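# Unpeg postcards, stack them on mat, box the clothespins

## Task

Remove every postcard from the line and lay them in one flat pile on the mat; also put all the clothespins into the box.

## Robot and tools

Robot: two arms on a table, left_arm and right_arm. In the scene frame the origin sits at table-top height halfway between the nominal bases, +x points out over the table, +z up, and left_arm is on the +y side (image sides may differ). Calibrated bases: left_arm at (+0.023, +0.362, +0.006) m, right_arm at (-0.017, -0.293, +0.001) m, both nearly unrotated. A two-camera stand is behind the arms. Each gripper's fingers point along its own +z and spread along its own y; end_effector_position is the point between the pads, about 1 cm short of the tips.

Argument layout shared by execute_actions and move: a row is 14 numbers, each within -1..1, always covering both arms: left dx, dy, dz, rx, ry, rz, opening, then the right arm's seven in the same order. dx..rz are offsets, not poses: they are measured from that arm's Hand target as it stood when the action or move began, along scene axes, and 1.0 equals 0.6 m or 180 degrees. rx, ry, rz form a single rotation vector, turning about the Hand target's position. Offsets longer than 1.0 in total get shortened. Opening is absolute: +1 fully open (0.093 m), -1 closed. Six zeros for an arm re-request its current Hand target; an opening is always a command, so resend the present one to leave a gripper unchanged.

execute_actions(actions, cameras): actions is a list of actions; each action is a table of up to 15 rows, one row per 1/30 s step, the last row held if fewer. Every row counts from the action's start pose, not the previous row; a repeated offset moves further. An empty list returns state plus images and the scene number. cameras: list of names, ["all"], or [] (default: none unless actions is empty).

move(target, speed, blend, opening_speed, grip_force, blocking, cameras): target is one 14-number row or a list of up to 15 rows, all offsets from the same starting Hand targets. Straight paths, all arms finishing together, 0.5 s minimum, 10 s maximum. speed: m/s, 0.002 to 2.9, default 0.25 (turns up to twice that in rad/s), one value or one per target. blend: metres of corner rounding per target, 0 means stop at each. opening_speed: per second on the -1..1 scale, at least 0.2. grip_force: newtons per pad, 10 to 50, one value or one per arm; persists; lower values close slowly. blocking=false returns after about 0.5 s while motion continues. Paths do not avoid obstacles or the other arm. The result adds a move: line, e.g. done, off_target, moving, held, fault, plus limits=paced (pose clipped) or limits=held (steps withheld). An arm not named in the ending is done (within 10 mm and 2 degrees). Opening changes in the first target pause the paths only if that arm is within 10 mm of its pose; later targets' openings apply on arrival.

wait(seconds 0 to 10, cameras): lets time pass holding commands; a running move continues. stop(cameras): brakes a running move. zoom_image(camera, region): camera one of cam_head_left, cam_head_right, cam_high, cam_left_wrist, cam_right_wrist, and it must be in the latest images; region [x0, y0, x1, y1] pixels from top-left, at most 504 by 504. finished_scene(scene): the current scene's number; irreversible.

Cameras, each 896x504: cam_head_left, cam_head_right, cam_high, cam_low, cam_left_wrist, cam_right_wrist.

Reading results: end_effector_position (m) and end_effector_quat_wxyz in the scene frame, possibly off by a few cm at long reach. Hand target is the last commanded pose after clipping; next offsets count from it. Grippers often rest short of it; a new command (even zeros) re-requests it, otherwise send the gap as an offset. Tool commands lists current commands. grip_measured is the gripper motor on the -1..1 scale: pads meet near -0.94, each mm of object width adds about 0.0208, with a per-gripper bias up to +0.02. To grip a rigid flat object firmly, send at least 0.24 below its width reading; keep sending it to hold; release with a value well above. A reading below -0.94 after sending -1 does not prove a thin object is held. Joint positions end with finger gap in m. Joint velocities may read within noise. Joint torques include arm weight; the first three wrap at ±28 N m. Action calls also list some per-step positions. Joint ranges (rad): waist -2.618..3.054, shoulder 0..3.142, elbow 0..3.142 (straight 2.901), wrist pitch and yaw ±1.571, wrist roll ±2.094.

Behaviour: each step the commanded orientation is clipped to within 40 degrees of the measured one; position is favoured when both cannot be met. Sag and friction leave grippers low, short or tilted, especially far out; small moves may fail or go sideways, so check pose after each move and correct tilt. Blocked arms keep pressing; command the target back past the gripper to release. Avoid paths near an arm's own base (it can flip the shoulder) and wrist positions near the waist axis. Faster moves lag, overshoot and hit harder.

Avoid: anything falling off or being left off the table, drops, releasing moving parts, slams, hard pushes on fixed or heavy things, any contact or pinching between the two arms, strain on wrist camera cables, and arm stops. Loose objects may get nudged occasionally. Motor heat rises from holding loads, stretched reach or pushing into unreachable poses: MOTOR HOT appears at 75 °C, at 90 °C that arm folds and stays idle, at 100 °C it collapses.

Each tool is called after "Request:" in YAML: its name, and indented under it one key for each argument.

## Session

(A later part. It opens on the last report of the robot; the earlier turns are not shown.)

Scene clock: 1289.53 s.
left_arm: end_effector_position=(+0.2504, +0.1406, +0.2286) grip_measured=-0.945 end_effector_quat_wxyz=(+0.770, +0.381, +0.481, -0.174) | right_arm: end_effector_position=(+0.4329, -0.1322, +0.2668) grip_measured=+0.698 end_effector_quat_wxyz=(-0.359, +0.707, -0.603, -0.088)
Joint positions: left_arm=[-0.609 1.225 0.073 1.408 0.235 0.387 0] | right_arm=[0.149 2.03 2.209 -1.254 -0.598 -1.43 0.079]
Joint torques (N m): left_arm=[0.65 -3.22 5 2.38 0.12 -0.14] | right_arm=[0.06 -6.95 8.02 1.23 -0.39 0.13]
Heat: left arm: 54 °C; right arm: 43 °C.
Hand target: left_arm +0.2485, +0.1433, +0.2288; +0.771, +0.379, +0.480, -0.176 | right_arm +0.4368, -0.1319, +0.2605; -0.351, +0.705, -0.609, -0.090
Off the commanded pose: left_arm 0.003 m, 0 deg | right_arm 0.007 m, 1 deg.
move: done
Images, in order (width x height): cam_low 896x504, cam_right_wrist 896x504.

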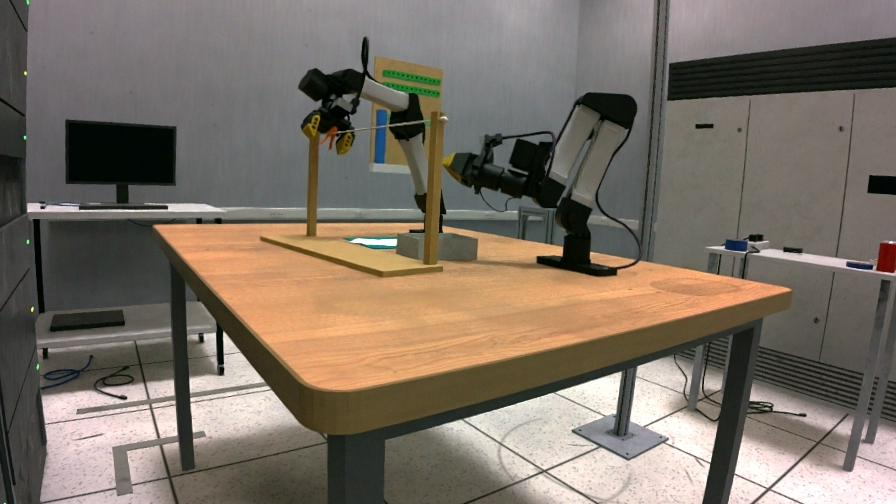

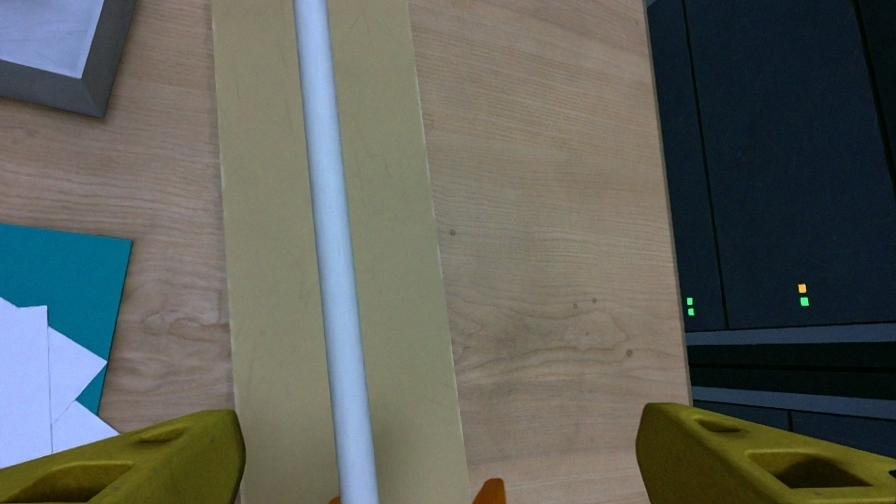

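Request:
move:
  target: [0,0,0,0,0,0,-0.95,0,-0.02,0,0,0,0,0.6]
  speed: 0.1
  cameras: ["cam_right_wrist"]

Request:
move:
  target: [0,0,0,0,0,0,-0.95,0,0,0,0,0,0,-0.95]
  opening_speed: 1
  cameras: ["cam_right_wrist","cam_low"]

Request:
zoom_image:
  camera: "cam_low"
  region: [300, 90, 370, 160]

Scene clock: 1298.53 s.
left_arm: end_effector_position=(+0.2504, +0.1406, +0.2286) grip_measured=-0.945 end_effector_quat_wxyz=(+0.770, +0.381, +0.481, -0.174) | right_arm: end_effector_position=(+0.4328, -0.1372, +0.2668) grip_measured=+0.602 end_effector_quat_wxyz=(-0.357, +0.704, -0.608, -0.088)
Joint positions: left_arm=[-0.609 1.225 0.073 1.408 0.235 0.387 0] | right_arm=[0.139 2.03 2.213 -1.266 -0.597 -1.43 0.074]
Joint torques (N m): left_arm=[0.66 -3.22 4.9 2.39 0.13 -0.13] | right_arm=[-1.5 -7.17 7.79 1.2 -0.57 -0.2]
Heat: left arm: 53 °C; right arm: 44 °C.
Hand target: left_arm +0.2485, +0.1433, +0.2288; +0.771, +0.379, +0.480, -0.176 | right_arm +0.4368, -0.1439, +0.2605; -0.351, +0.705, -0.609, -0.090
Off the commanded pose: left_arm 0.003 m, 0 deg | right_arm 0.010 m, 1 deg.
move: done
Images, in order (width x height): cam_right_wrist 896x504.

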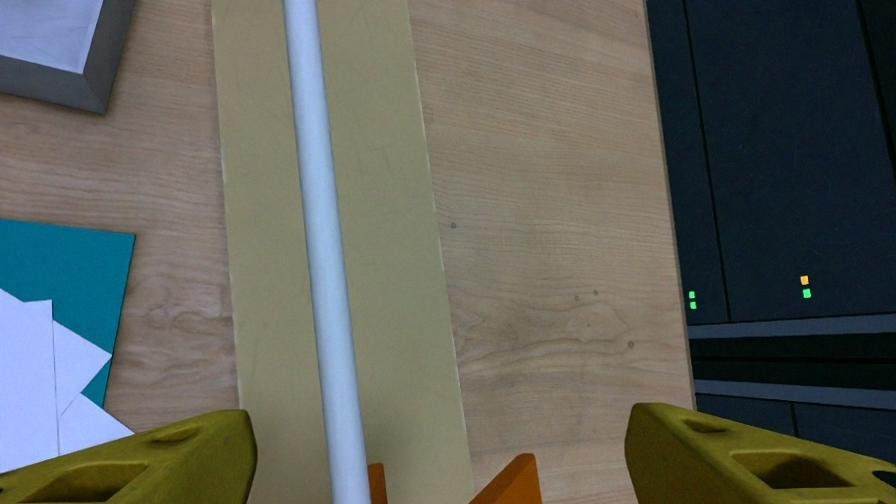

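Scene clock: 1300.30 s.
left_arm: end_effector_position=(+0.2504, +0.1406, +0.2286) grip_measured=-0.945 end_effector_quat_wxyz=(+0.770, +0.381, +0.481, -0.174) | right_arm: end_effector_position=(+0.4336, -0.1393, +0.2680) grip_measured=-0.656 end_effector_quat_wxyz=(-0.358, +0.705, -0.606, -0.085)
Joint positions: left_arm=[-0.609 1.225 0.073 1.408 0.235 0.387 0] | right_arm=[0.134 2.03 2.217 -1.266 -0.597 -1.438 0.014]
Joint torques (N m): left_arm=[0.65 -3.21 4.9 2.38 0.13 -0.14] | right_arm=[-1.06 -7.04 7.36 1.17 -0.58 -0.15]
Heat: left arm: 53 °C; right arm: 44 °C.
Hand target: left_arm +0.2485, +0.1433, +0.2288; +0.771, +0.379, +0.480, -0.176 | right_arm +0.4368, -0.1439, +0.2605; -0.351, +0.705, -0.609, -0.090
Off the commanded pose: left_arm 0.003 m, 0 deg | right_arm 0.009 m, 1 deg.
move: done
Images, in order (width x height): cam_low 896x504, cam_right_wrist 896x504.

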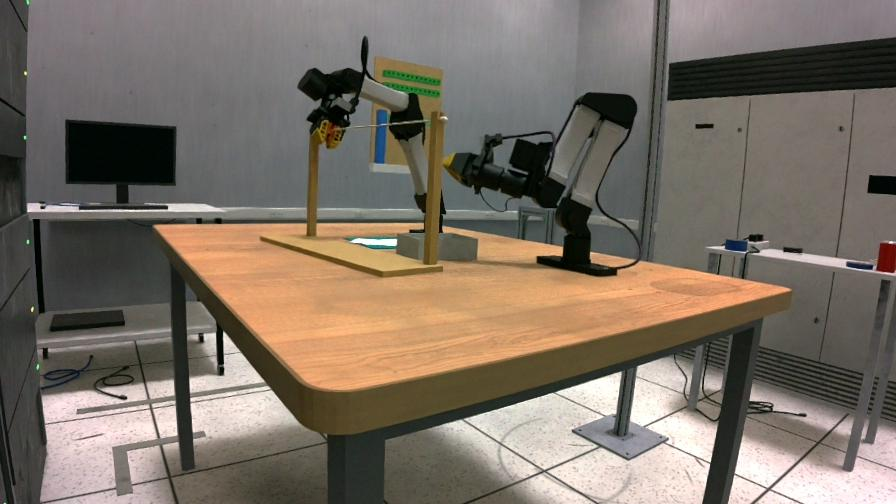

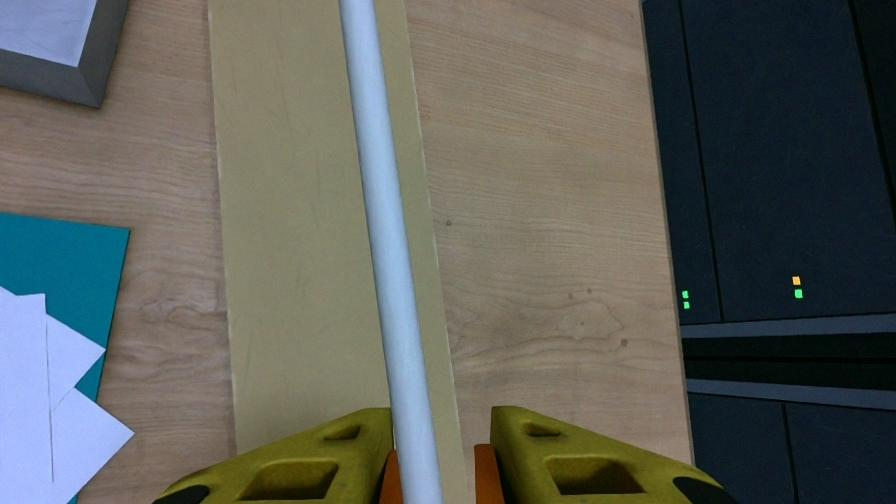

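Scaled by 7.200 from the camera's 896x504 image, which has a finer 1280x720 frame.

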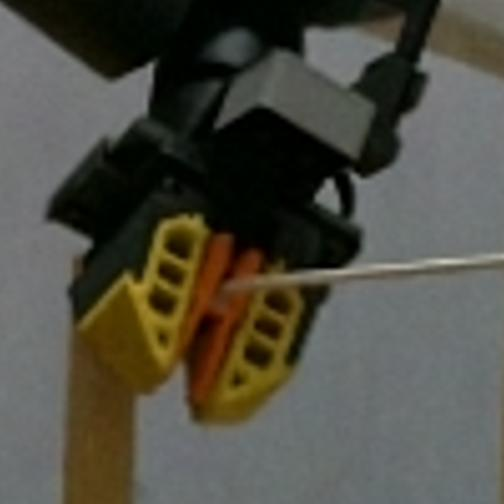

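Request:
move:
  target: [0,0,0,0,0,0,-0.95,0,0,0,0,0,0,0.6]
  opening_speed: 2

Request:
move:
  target:
    - [0,0,0,0,0,0,0.5,-0.05,-0.12,0.15,0,0,0,0.6]
    - [0.24,-0.36,-0.07,-0.0775,-0.0797,-0.0506,0.5,-0.25,-0.22,0.15,0,0,0,0.6]
  speed: 0.2
  cameras: ["cam_left_wrist","cam_high"]

Scene clock: 1328.73 s.
left_arm: end_effector_position=(+0.2504, +0.1406, +0.2286) grip_measured=-0.945 end_effector_quat_wxyz=(+0.770, +0.381, +0.481, -0.174) | right_arm: end_effector_position=(+0.4310, -0.1396, +0.2666) grip_measured=+0.598 end_effector_quat_wxyz=(-0.353, +0.705, -0.609, -0.089)
Joint positions: left_arm=[-0.609 1.225 0.073 1.408 0.235 0.387 0] | right_arm=[0.134 2.03 2.217 -1.28 -0.597 -1.438 0.074]
Joint torques (N m): left_arm=[0.64 -3.19 4.9 2.37 0.12 -0.14] | right_arm=[-1.05 -7.08 7.61 1.3 -0.53 -0.07]
Heat: left arm: 50 °C; right arm: 44 °C.
Hand target: left_arm +0.2485, +0.1433, +0.2288; +0.771, +0.379, +0.480, -0.176 | right_arm +0.4368, -0.1439, +0.2605; -0.351, +0.705, -0.609, -0.090
Off the commanded pose: left_arm 0.003 m, 0 deg | right_arm 0.009 m, 0 deg.
move: done

Scene clock: 1332.00 s.
left_arm: end_effector_position=(+0.3973, -0.0713, +0.1599) grip_measured=+0.498 end_effector_quat_wxyz=(+0.747, +0.434, +0.452, -0.224) | right_arm: end_effector_position=(+0.2908, -0.2798, +0.3444) grip_measured=+0.598 end_effector_quat_wxyz=(-0.394, +0.663, -0.637, -0.007)
Joint positions: left_arm=[-0.741 2.307 1.1 1.432 0.268 0.413 0.069] | right_arm=[-0.32 1.516 1.913 -1.56 -0.721 -1.78 0.074]
Joint torques (N m): left_arm=[-0.17 -9.58 8.23 3.89 0.11 -0.02] | right_arm=[-0.62 -5.53 5.22 1.12 -0.99 -0.17]
Heat: left arm: 52 °C; right arm: 44 °C.
Hand target: left_arm +0.3926, -0.0726, +0.1867; +0.849, +0.339, +0.325, -0.244 | right_arm +0.2868, -0.2758, +0.3505; -0.351, +0.705, -0.609, -0.091
Off the commanded pose: left_arm 0.027 m, 22 deg | right_arm 0.008 m, 12 deg.
joint sent to its limit (left arm) — joint 4 (wrist pitch), upper limit. The joint targets are off in orientation, not in position.
joint sent to its limit (right arm) — joint 4 (wrist pitch), lower limit. The joint targets are off in orientation, not in position.
move: off_target (left_arm, right_arm)
Images, in order (width x height): cam_high 896x504, cam_left_wrist 896x504.

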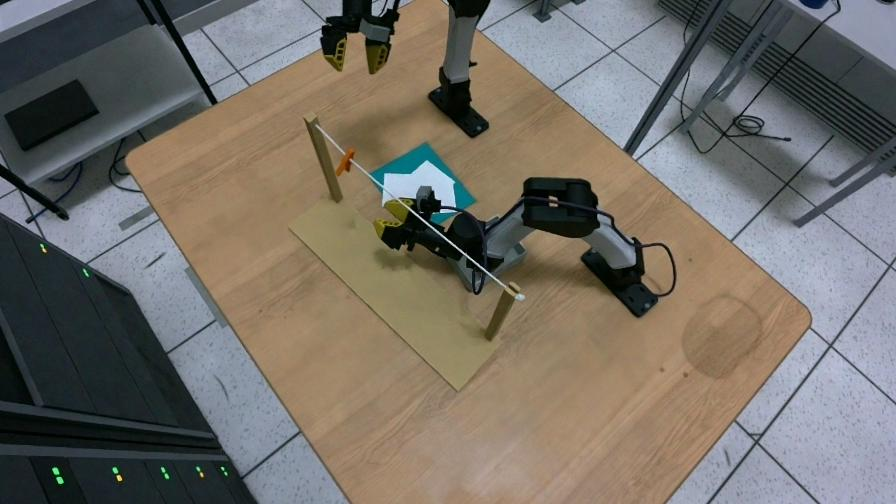

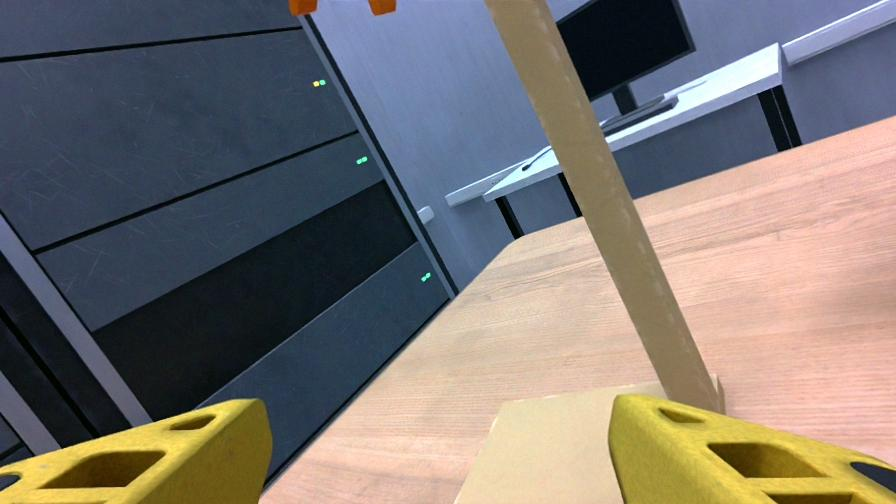

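Request:
move:
  target: [0.06,-0.105,0.085,0,0,0,0.5,0,0,0,0,0,0,0.6]
  speed: 0.12
  cameras: ["cam_left_wrist"]

Scene clock: 1336.90 s.
left_arm: end_effector_position=(+0.4339, -0.1382, +0.2243) grip_measured=+0.498 end_effector_quat_wxyz=(+0.827, +0.364, +0.354, -0.241) | right_arm: end_effector_position=(+0.2908, -0.2798, +0.3444) grip_measured=+0.598 end_effector_quat_wxyz=(-0.394, +0.663, -0.637, -0.007)
Joint positions: left_arm=[-0.786 2.568 1.659 1.429 0.225 0.389 0.069] | right_arm=[-0.32 1.516 1.913 -1.56 -0.721 -1.78 0.074]
Joint torques (N m): left_arm=[-0.29 -11.84 9.63 2.98 -0.1 -0.11] | right_arm=[-0.46 -5.42 5.19 1.11 -0.97 -0.14]
Heat: left arm: 55 °C; right arm: 44 °C.
Hand target: left_arm +0.4286, -0.1356, +0.2376; +0.849, +0.339, +0.325, -0.244 | right_arm +0.2868, -0.2758, +0.3505; -0.351, +0.705, -0.609, -0.091
Off the commanded pose: left_arm 0.015 m, 5 deg | right_arm 0.008 m, 12 deg.
joint sent to its limit (right arm) — joint 4 (wrist pitch), lower limit. The joint targets are off in orientation, not in position.
move: off_target (left_arm, right_arm)
Images, in order (width x height): cam_left_wrist 896x504.

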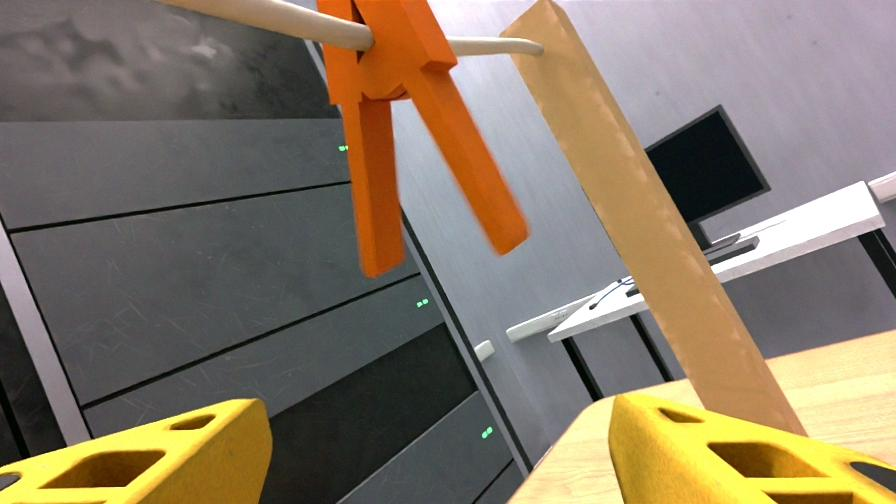

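Request:
move:
  target: [-0.0127,-0.027,0.06,0,0,0,0.5,0,0,0,0,0,0,0.6]
  speed: 0.1
  cameras: ["cam_left_wrist"]

Scene clock: 1345.70 s.
left_arm: end_effector_position=(+0.4226, -0.1529, +0.2354) grip_measured=+0.498 end_effector_quat_wxyz=(+0.830, +0.358, +0.349, -0.249) | right_arm: end_effector_position=(+0.2908, -0.2798, +0.3444) grip_measured=+0.598 end_effector_quat_wxyz=(-0.394, +0.663, -0.637, -0.007)
Joint positions: left_arm=[-0.821 2.568 1.696 1.407 0.197 0.39 0.069] | right_arm=[-0.32 1.516 1.913 -1.56 -0.721 -1.78 0.074]
Joint torques (N m): left_arm=[-0.14 -17.51 9.78 1.99 -0.11 0.03] | right_arm=[-0.5 -5.42 5.04 1.12 -0.98 -0.15]
Heat: left arm: 56 °C; right arm: 44 °C.
Hand target: left_arm +0.4209, -0.1519, +0.2737; +0.849, +0.339, +0.325, -0.244 | right_arm +0.2868, -0.2758, +0.3505; -0.351, +0.705, -0.609, -0.091
Off the commanded pose: left_arm 0.038 m, 4 deg | right_arm 0.008 m, 12 deg.
joint sent to its limit (right arm) — joint 4 (wrist pitch), lower limit. The joint targets are off in orientation, not in position.
move: off_target (left_arm, right_arm)
Images, in order (width x height): cam_left_wrist 896x504.

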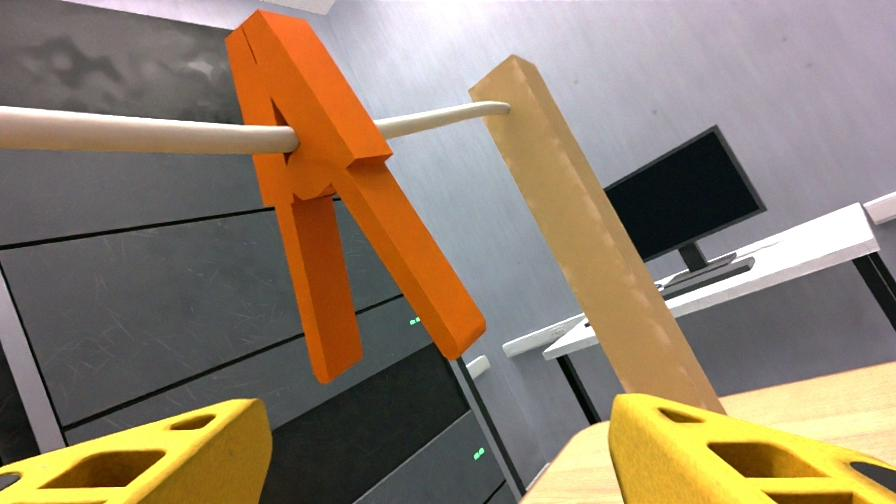

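Request:
move:
  target: [0.01,0.01,0.04,0,0,0,0.5,0,0,0,0,0,0,0.6]
  speed: 0.15
  cameras: ["cam_left_wrist","cam_high","cam_low"]

Scene clock: 1352.53 s.
left_arm: end_effector_position=(+0.4259, -0.1509, +0.2501) grip_measured=+0.498 end_effector_quat_wxyz=(+0.829, +0.357, +0.352, -0.246) | right_arm: end_effector_position=(+0.2908, -0.2798, +0.3444) grip_measured=+0.598 end_effector_quat_wxyz=(-0.394, +0.663, -0.637, -0.007)
Joint positions: left_arm=[-0.815 2.531 1.696 1.366 0.197 0.391 0.069] | right_arm=[-0.32 1.516 1.913 -1.56 -0.721 -1.78 0.074]
Joint torques (N m): left_arm=[0.64 -18.96 9.99 1.85 0.03 -0.06] | right_arm=[-0.69 -5.37 5.03 1.12 -1.02 -0.17]
Heat: left arm: 62 °C; right arm: 44 °C.
Hand target: left_arm +0.4270, -0.1457, +0.2978; +0.849, +0.339, +0.324, -0.244 | right_arm +0.2868, -0.2758, +0.3505; -0.351, +0.705, -0.609, -0.091
Off the commanded pose: left_arm 0.048 m, 4 deg | right_arm 0.008 m, 12 deg.
joint sent to its limit (right arm) — joint 4 (wrist pitch), lower limit. The joint targets are off in orientation, not in position.
move: off_target (left_arm, right_arm)
Images, in order (width x height): cam_high 896x504, cam_low 896x504, cam_left_wrist 896x504.

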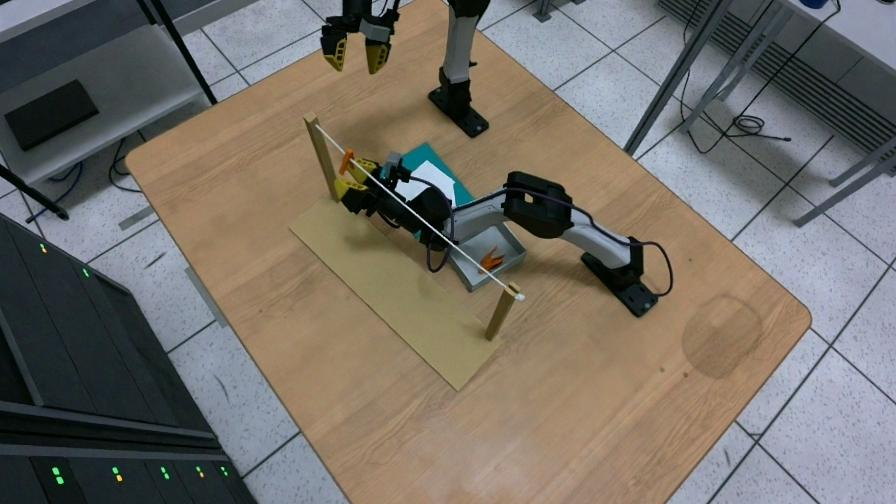

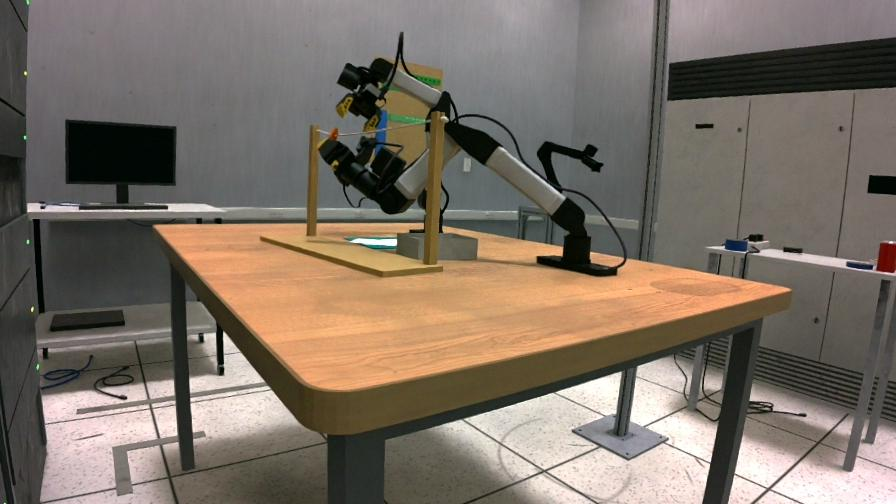

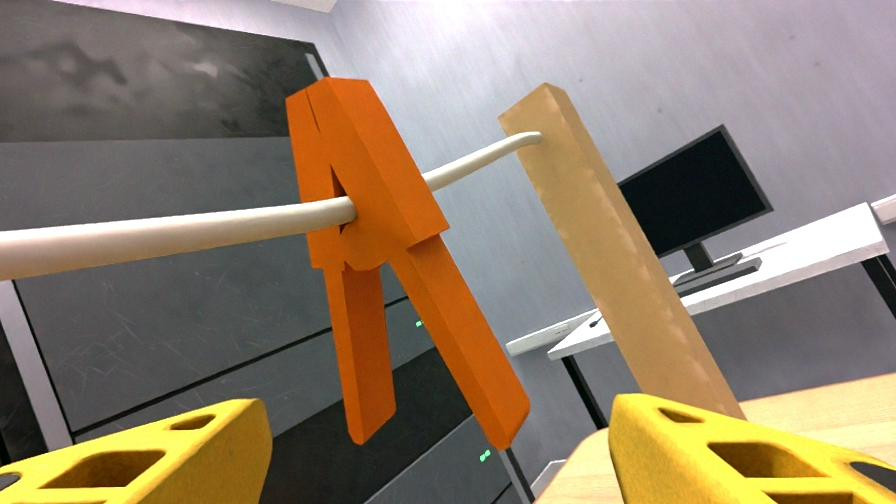

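Request:
move:
  target: [0.01,-0.022,0.017,0,0,0,0.45,0,0,0,0,0,0,0.6]
  speed: 0.15
  cameras: ["cam_left_wrist"]

Request:
move:
  target: [0,0,0,0,0,0,-0.95,0,0,0,0,0,0,0.6]
  opening_speed: 1
  cameras: ["cam_left_wrist"]

Scene clock: 1360.40 s.
left_arm: end_effector_position=(+0.4330, -0.1591, +0.2833) grip_measured=+0.452 end_effector_quat_wxyz=(+0.838, +0.349, +0.339, -0.247) | right_arm: end_effector_position=(+0.2908, -0.2798, +0.3444) grip_measured=+0.598 end_effector_quat_wxyz=(-0.394, +0.663, -0.637, -0.007)
Joint positions: left_arm=[-0.815 2.531 1.816 1.283 0.197 0.391 0.067] | right_arm=[-0.32 1.516 1.913 -1.56 -0.721 -1.78 0.074]
Joint torques (N m): left_arm=[0.13 -16.05 10.44 1.79 -0.05 -0.02] | right_arm=[-0.58 -5.35 5.09 1.11 -0.97 -0.17]
Heat: left arm: 68 °C; right arm: 44 °C.
Hand target: left_arm +0.4330, -0.1589, +0.3080; +0.849, +0.339, +0.325, -0.244 | right_arm +0.2868, -0.2758, +0.3505; -0.351, +0.705, -0.609, -0.091
Off the commanded pose: left_arm 0.025 m, 2 deg | right_arm 0.008 m, 12 deg.
joint sent to its limit (right arm) — joint 4 (wrist pitch), lower limit. The joint targets are off in orientation, not in position.
move: off_target (left_arm, right_arm)
Images, in order (width x height): cam_left_wrist 896x504.

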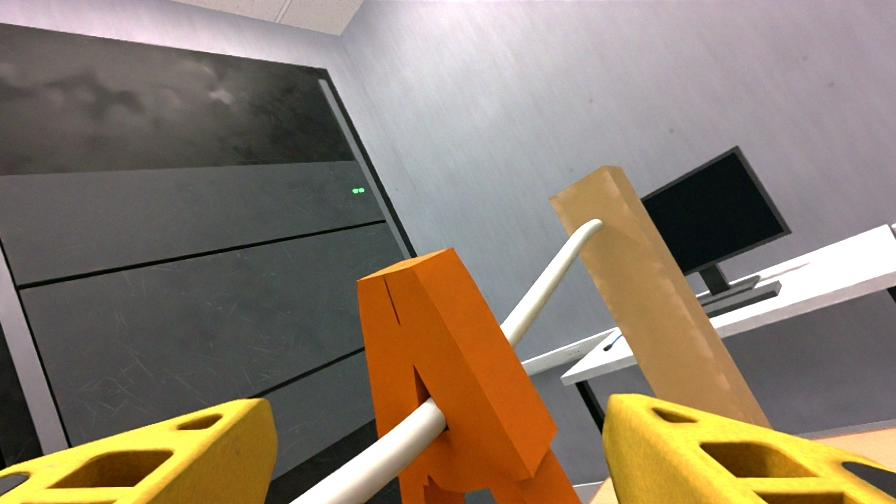

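Scene clock: 1362.13 s.
left_arm: end_effector_position=(+0.4332, -0.1593, +0.2830) grip_measured=-0.722 end_effector_quat_wxyz=(+0.838, +0.350, +0.339, -0.247) | right_arm: end_effector_position=(+0.2908, -0.2798, +0.3444) grip_measured=+0.598 end_effector_quat_wxyz=(-0.394, +0.663, -0.637, -0.007)
Joint positions: left_arm=[-0.815 2.531 1.816 1.281 0.197 0.391 0.011] | right_arm=[-0.32 1.516 1.913 -1.56 -0.721 -1.78 0.074]
Joint torques (N m): left_arm=[0.08 -16.12 10.44 1.8 -0.06 -0.02] | right_arm=[-0.55 -5.44 5.11 1.13 -1.02 -0.12]
Heat: left arm: 68 °C; right arm: 43 °C.
Hand target: left_arm +0.4330, -0.1589, +0.3080; +0.849, +0.339, +0.325, -0.244 | right_arm +0.2868, -0.2758, +0.3505; -0.351, +0.705, -0.609, -0.091
Off the commanded pose: left_arm 0.025 m, 2 deg | right_arm 0.008 m, 12 deg.
joint sent to its limit (right arm) — joint 4 (wrist pitch), lower limit. The joint targets are off in orientation, not in position.
move: off_target (left_arm, right_arm)
Images, in order (width x height): cam_left_wrist 896x504.

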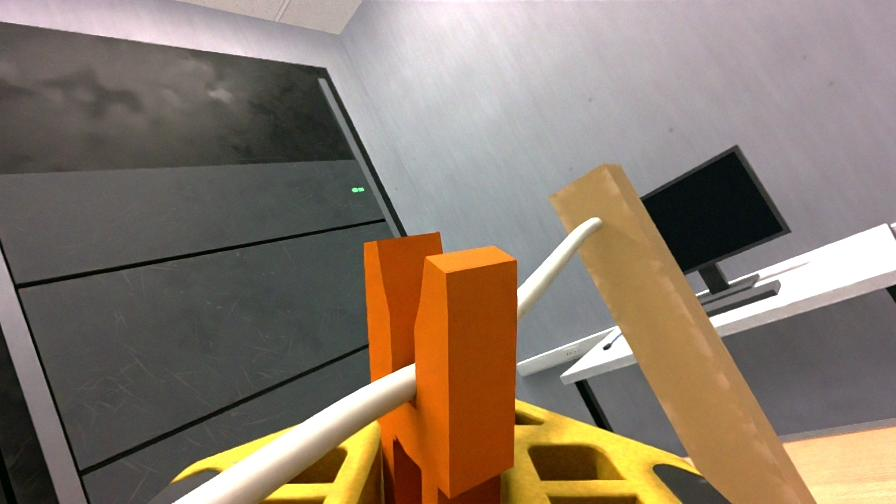

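Request:
move:
  target:
    - [0.05,0.02,-0.15,0,0,0,-0.95,0,0,0,0,0,0,0.6]
    - [-0.02,0.12,-0.2,0,0,0,-0.95,0,0,0,0,0,0,0.6]
  speed: 0.12
  blend: 0.01
  cameras: ["cam_left_wrist","cam_high"]

Scene clock: 1368.77 s.
left_arm: end_effector_position=(+0.4312, -0.1025, +0.1291) grip_measured=-0.737 end_effector_quat_wxyz=(+0.755, +0.422, +0.442, -0.237) | right_arm: end_effector_position=(+0.2908, -0.2798, +0.3444) grip_measured=+0.598 end_effector_quat_wxyz=(-0.394, +0.663, -0.637, -0.007)
Joint positions: left_arm=[-0.735 2.539 1.373 1.431 0.282 0.382 0.01] | right_arm=[-0.32 1.516 1.913 -1.56 -0.721 -1.78 0.074]
Joint torques (N m): left_arm=[0.7 -18.09 4.71 3.86 0.11 0.01] | right_arm=[-0.62 -5.59 4.89 1.1 -0.99 -0.15]
Heat: left arm: 71 °C; right arm: 43 °C.
Hand target: left_arm +0.4209, -0.0871, +0.1879; +0.849, +0.339, +0.325, -0.244 | right_arm +0.2868, -0.2758, +0.3505; -0.351, +0.705, -0.609, -0.091
Off the commanded pose: left_arm 0.062 m, 20 deg | right_arm 0.008 m, 12 deg.
joint sent to its limit (left arm) — joint 4 (wrist pitch), upper limit. The joint targets are off in position and orientation.
joint sent to its limit (right arm) — joint 4 (wrist pitch), lower limit. The joint targets are off in orientation, not in position.
move: off_target (left_arm, right_arm)
Images, in order (width x height): cam_high 896x504, cam_left_wrist 896x504.

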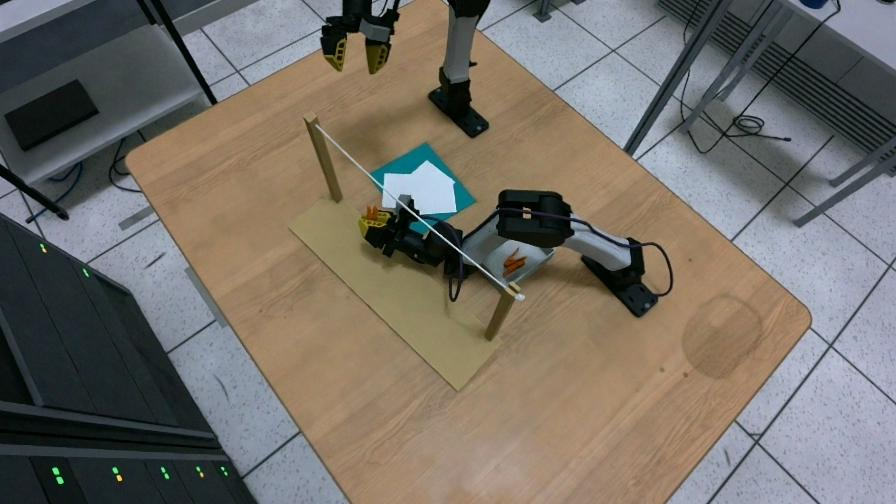

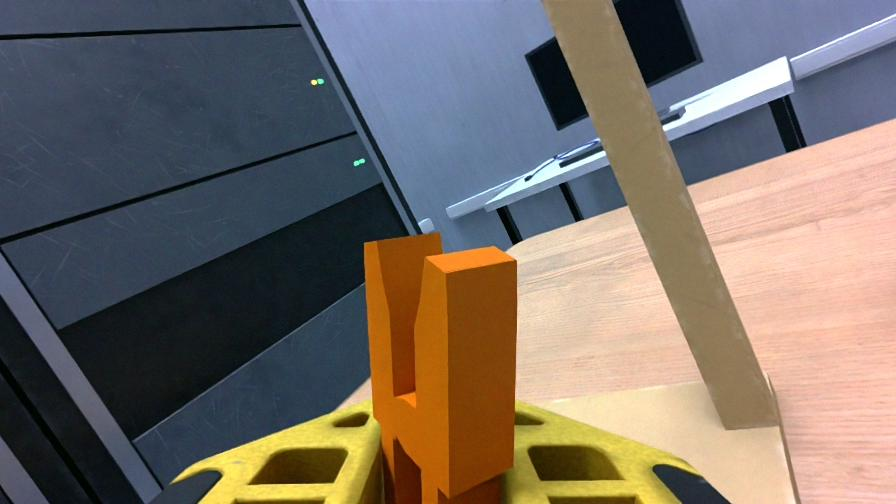

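Request:
move:
  target:
    - [-0.23,0.25,0.06,0,0,0,-0.95,0,0,0,0,0,0,0.6]
    - [-0.293,0.30,0.05,0.321,0.436,0.092,-0.95,0,0,0,0,0,0,0.6]
  speed: 0.2
  blend: [0.02,0]
  cameras: ["cam_left_wrist","cam_head_right"]

Scene clock: 1383.93 s.
left_arm: end_effector_position=(+0.2416, +0.0980, +0.2084) grip_measured=-0.737 end_effector_quat_wxyz=(+0.232, +0.413, +0.875, -0.103) | right_arm: end_effector_position=(+0.2908, -0.2798, +0.3444) grip_measured=+0.598 end_effector_quat_wxyz=(-0.394, +0.663, -0.637, -0.007)
Joint positions: left_arm=[-0.846 1.4 1.321 -0.979 -0.013 0 0.01] | right_arm=[-0.32 1.516 1.913 -1.56 -0.721 -1.78 0.074]
Joint torques (N m): left_arm=[0.42 -4.15 11.08 1.59 0.18 -0.14] | right_arm=[-0.54 -5.6 4.9 1.11 -0.95 -0.16]
Heat: left arm: 70 °C; right arm: 43 °C.
Hand target: left_arm +0.2452, +0.0930, +0.2178; +0.237, +0.408, +0.875, -0.111 | right_arm +0.2868, -0.2758, +0.3505; -0.351, +0.705, -0.609, -0.091
Off the commanded pose: left_arm 0.011 m, 1 deg | right_arm 0.008 m, 12 deg.
joint sent to its limit (right arm) — joint 4 (wrist pitch), lower limit. The joint targets are off in orientation, not in position.
move: off_target (left_arm, right_arm)
Images, in order (width x height): cam_head_right 896x504, cam_left_wrist 896x504.

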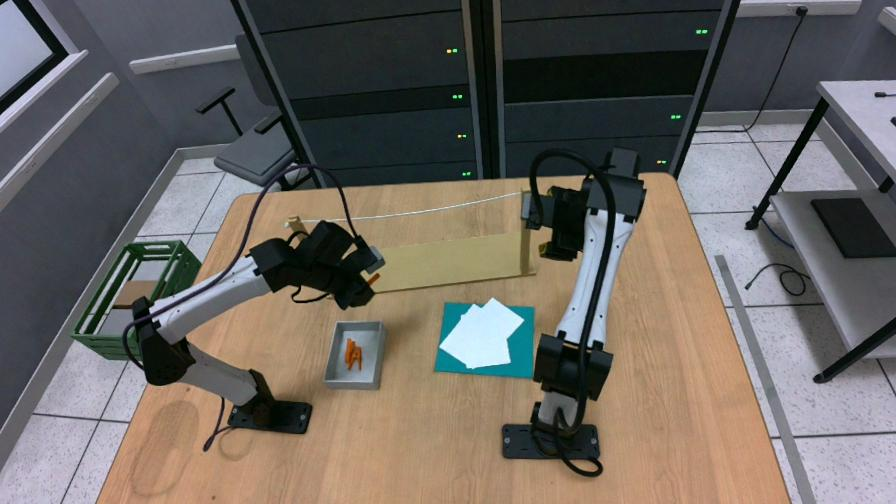

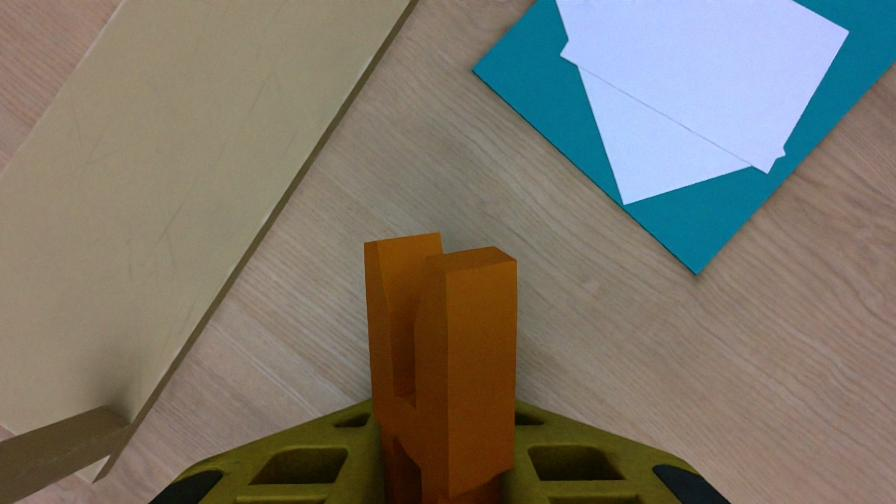

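Request:
move:
  target: [-0.1,0.1,0.03,0,0,0,-0.95,0,0,0,0,0,0,0.6]
  speed: 0.2
  cameras: ["cam_left_wrist","cam_head_right","cam_high","cam_head_left"]

Scene clock: 1395.40 s.
left_arm: end_effector_position=(+0.1875, +0.1499, +0.2408) grip_measured=-0.737 end_effector_quat_wxyz=(+0.243, +0.409, +0.871, -0.118) | right_arm: end_effector_position=(+0.2908, -0.2798, +0.3444) grip_measured=+0.598 end_effector_quat_wxyz=(-0.394, +0.663, -0.637, -0.007)
Joint positions: left_arm=[-0.882 1.128 1.253 -1.149 -0.016 -0.039 0.01] | right_arm=[-0.32 1.516 1.913 -1.56 -0.721 -1.78 0.074]
Joint torques (N m): left_arm=[-0.39 -2.71 6.11 1.67 -0.04 -0.14] | right_arm=[-0.76 -5.55 5.11 1.11 -0.96 -0.17]
Heat: left arm: 65 °C; right arm: 43 °C.
Hand target: left_arm +0.1852, +0.1530, +0.2359; +0.237, +0.408, +0.875, -0.111 | right_arm +0.2868, -0.2758, +0.3505; -0.351, +0.705, -0.609, -0.091
Off the commanded pose: left_arm 0.006 m, 1 deg | right_arm 0.008 m, 12 deg.
joint sent to its limit (right arm) — joint 4 (wrist pitch), lower limit. The joint targets are off in orientation, not in position.
move: off_target (right_arm)
Images, in order (width x height): cam_head_left 896x504, cam_head_right 896x504, cam_high 896x504, cam_left_wrist 896x504.

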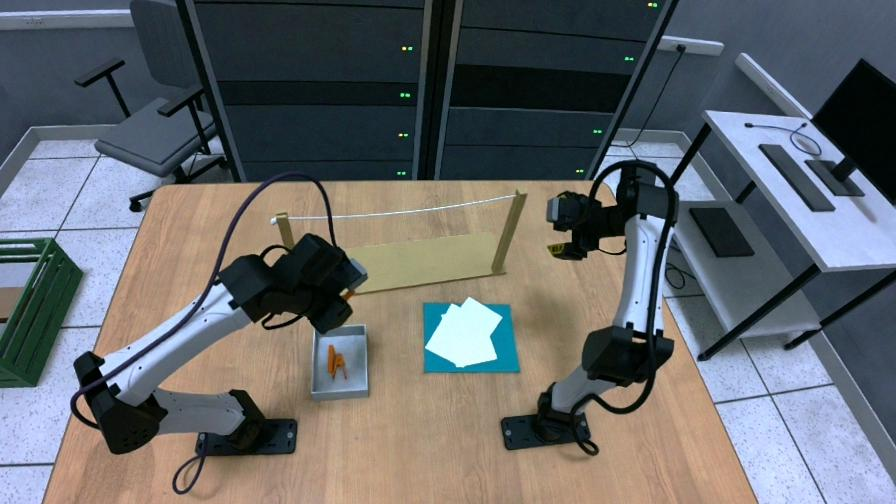

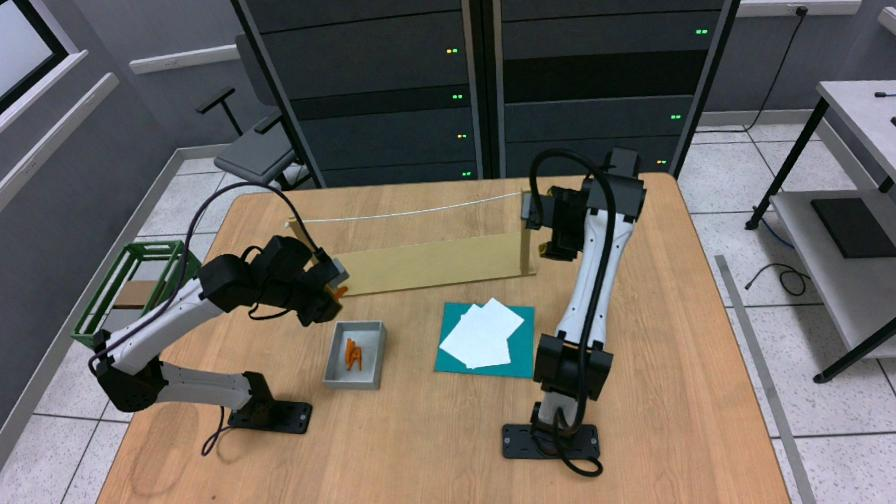

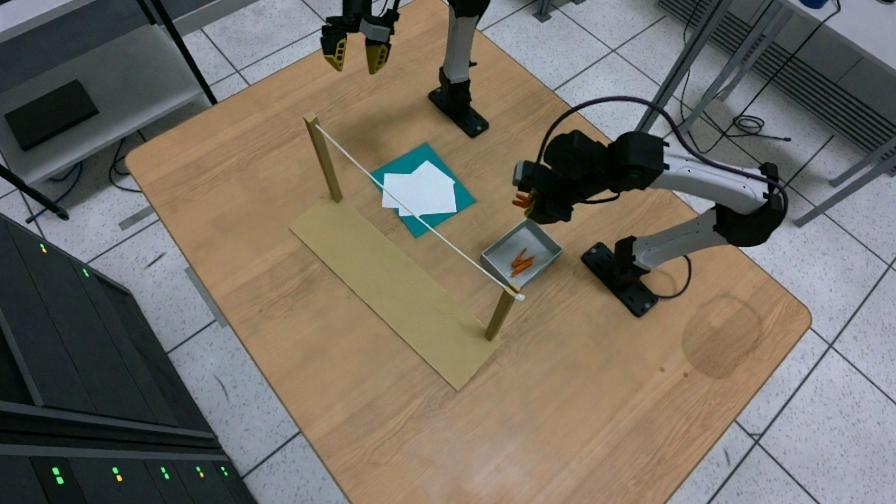

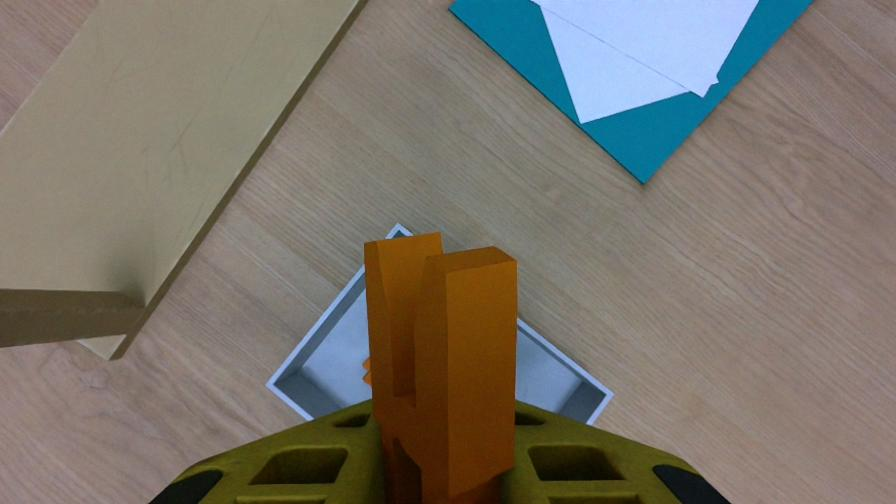

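Request:
move:
  target:
    - [-0.022,0.037,-0.1,0,0,0,-0.95,0,0,0,0,0,0,0.6]
    - [-0.022,0.037,-0.305,0,0,0,-0.95,0,0,0,0,0,0,0.6]
  speed: 0.15
  blend: [0.02,0]
  cameras: ["cam_left_wrist","cam_head_right","cam_high"]

Scene clock: 1410.37 s.
left_arm: end_effector_position=(+0.1685, +0.1762, +0.0552) grip_measured=-0.737 end_effector_quat_wxyz=(+0.231, +0.410, +0.876, -0.111) | right_arm: end_effector_position=(+0.2908, -0.2798, +0.3444) grip_measured=+0.598 end_effector_quat_wxyz=(-0.394, +0.663, -0.637, -0.007)
Joint positions: left_arm=[-0.879 0.99 0.452 -0.516 -0.016 -0.039 0.01] | right_arm=[-0.32 1.516 1.913 -1.56 -0.721 -1.78 0.074]
Joint torques (N m): left_arm=[0.75 -0.79 6.45 2.09 0.04 0.01] | right_arm=[-0.61 -5.52 5.12 1.05 -1 -0.18]
Heat: left arm: 60 °C; right arm: 43 °C.
Hand target: left_arm +0.1719, +0.1752, +0.0529; +0.237, +0.409, +0.874, -0.111 | right_arm +0.2868, -0.2758, +0.3505; -0.351, +0.705, -0.609, -0.091
Off the commanded pose: left_arm 0.004 m, 1 deg | right_arm 0.008 m, 12 deg.
joint sent to its limit (right arm) — joint 4 (wrist pitch), lower limit. The joint targets are off in orientation, not in position.
move: off_target (right_arm)
Images, in order (width x height): cam_head_right 896x504, cam_high 896x504, cam_left_wrist 896x504.

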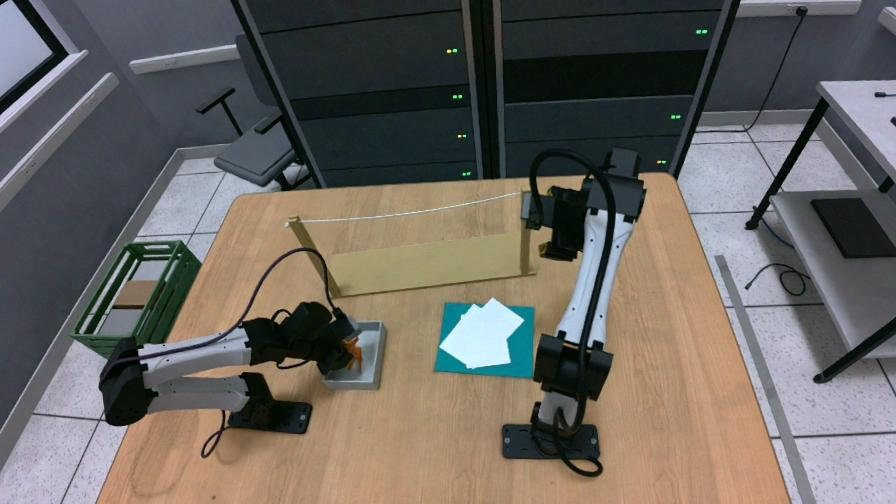

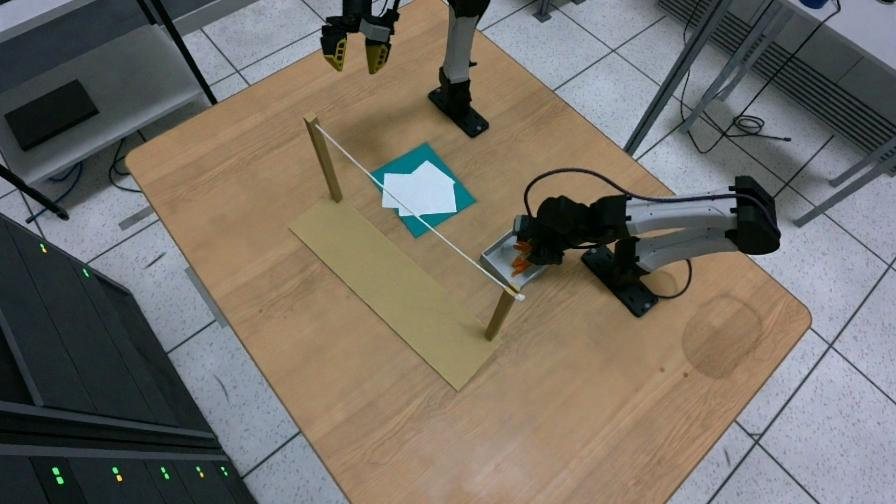

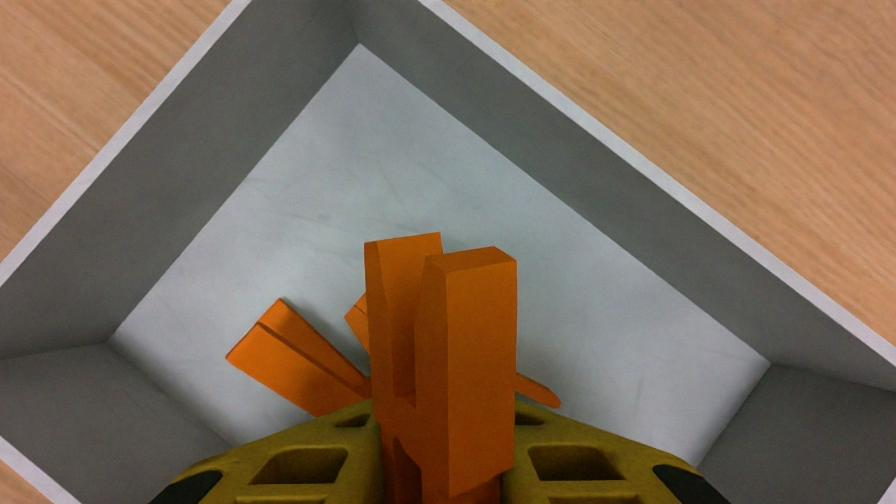

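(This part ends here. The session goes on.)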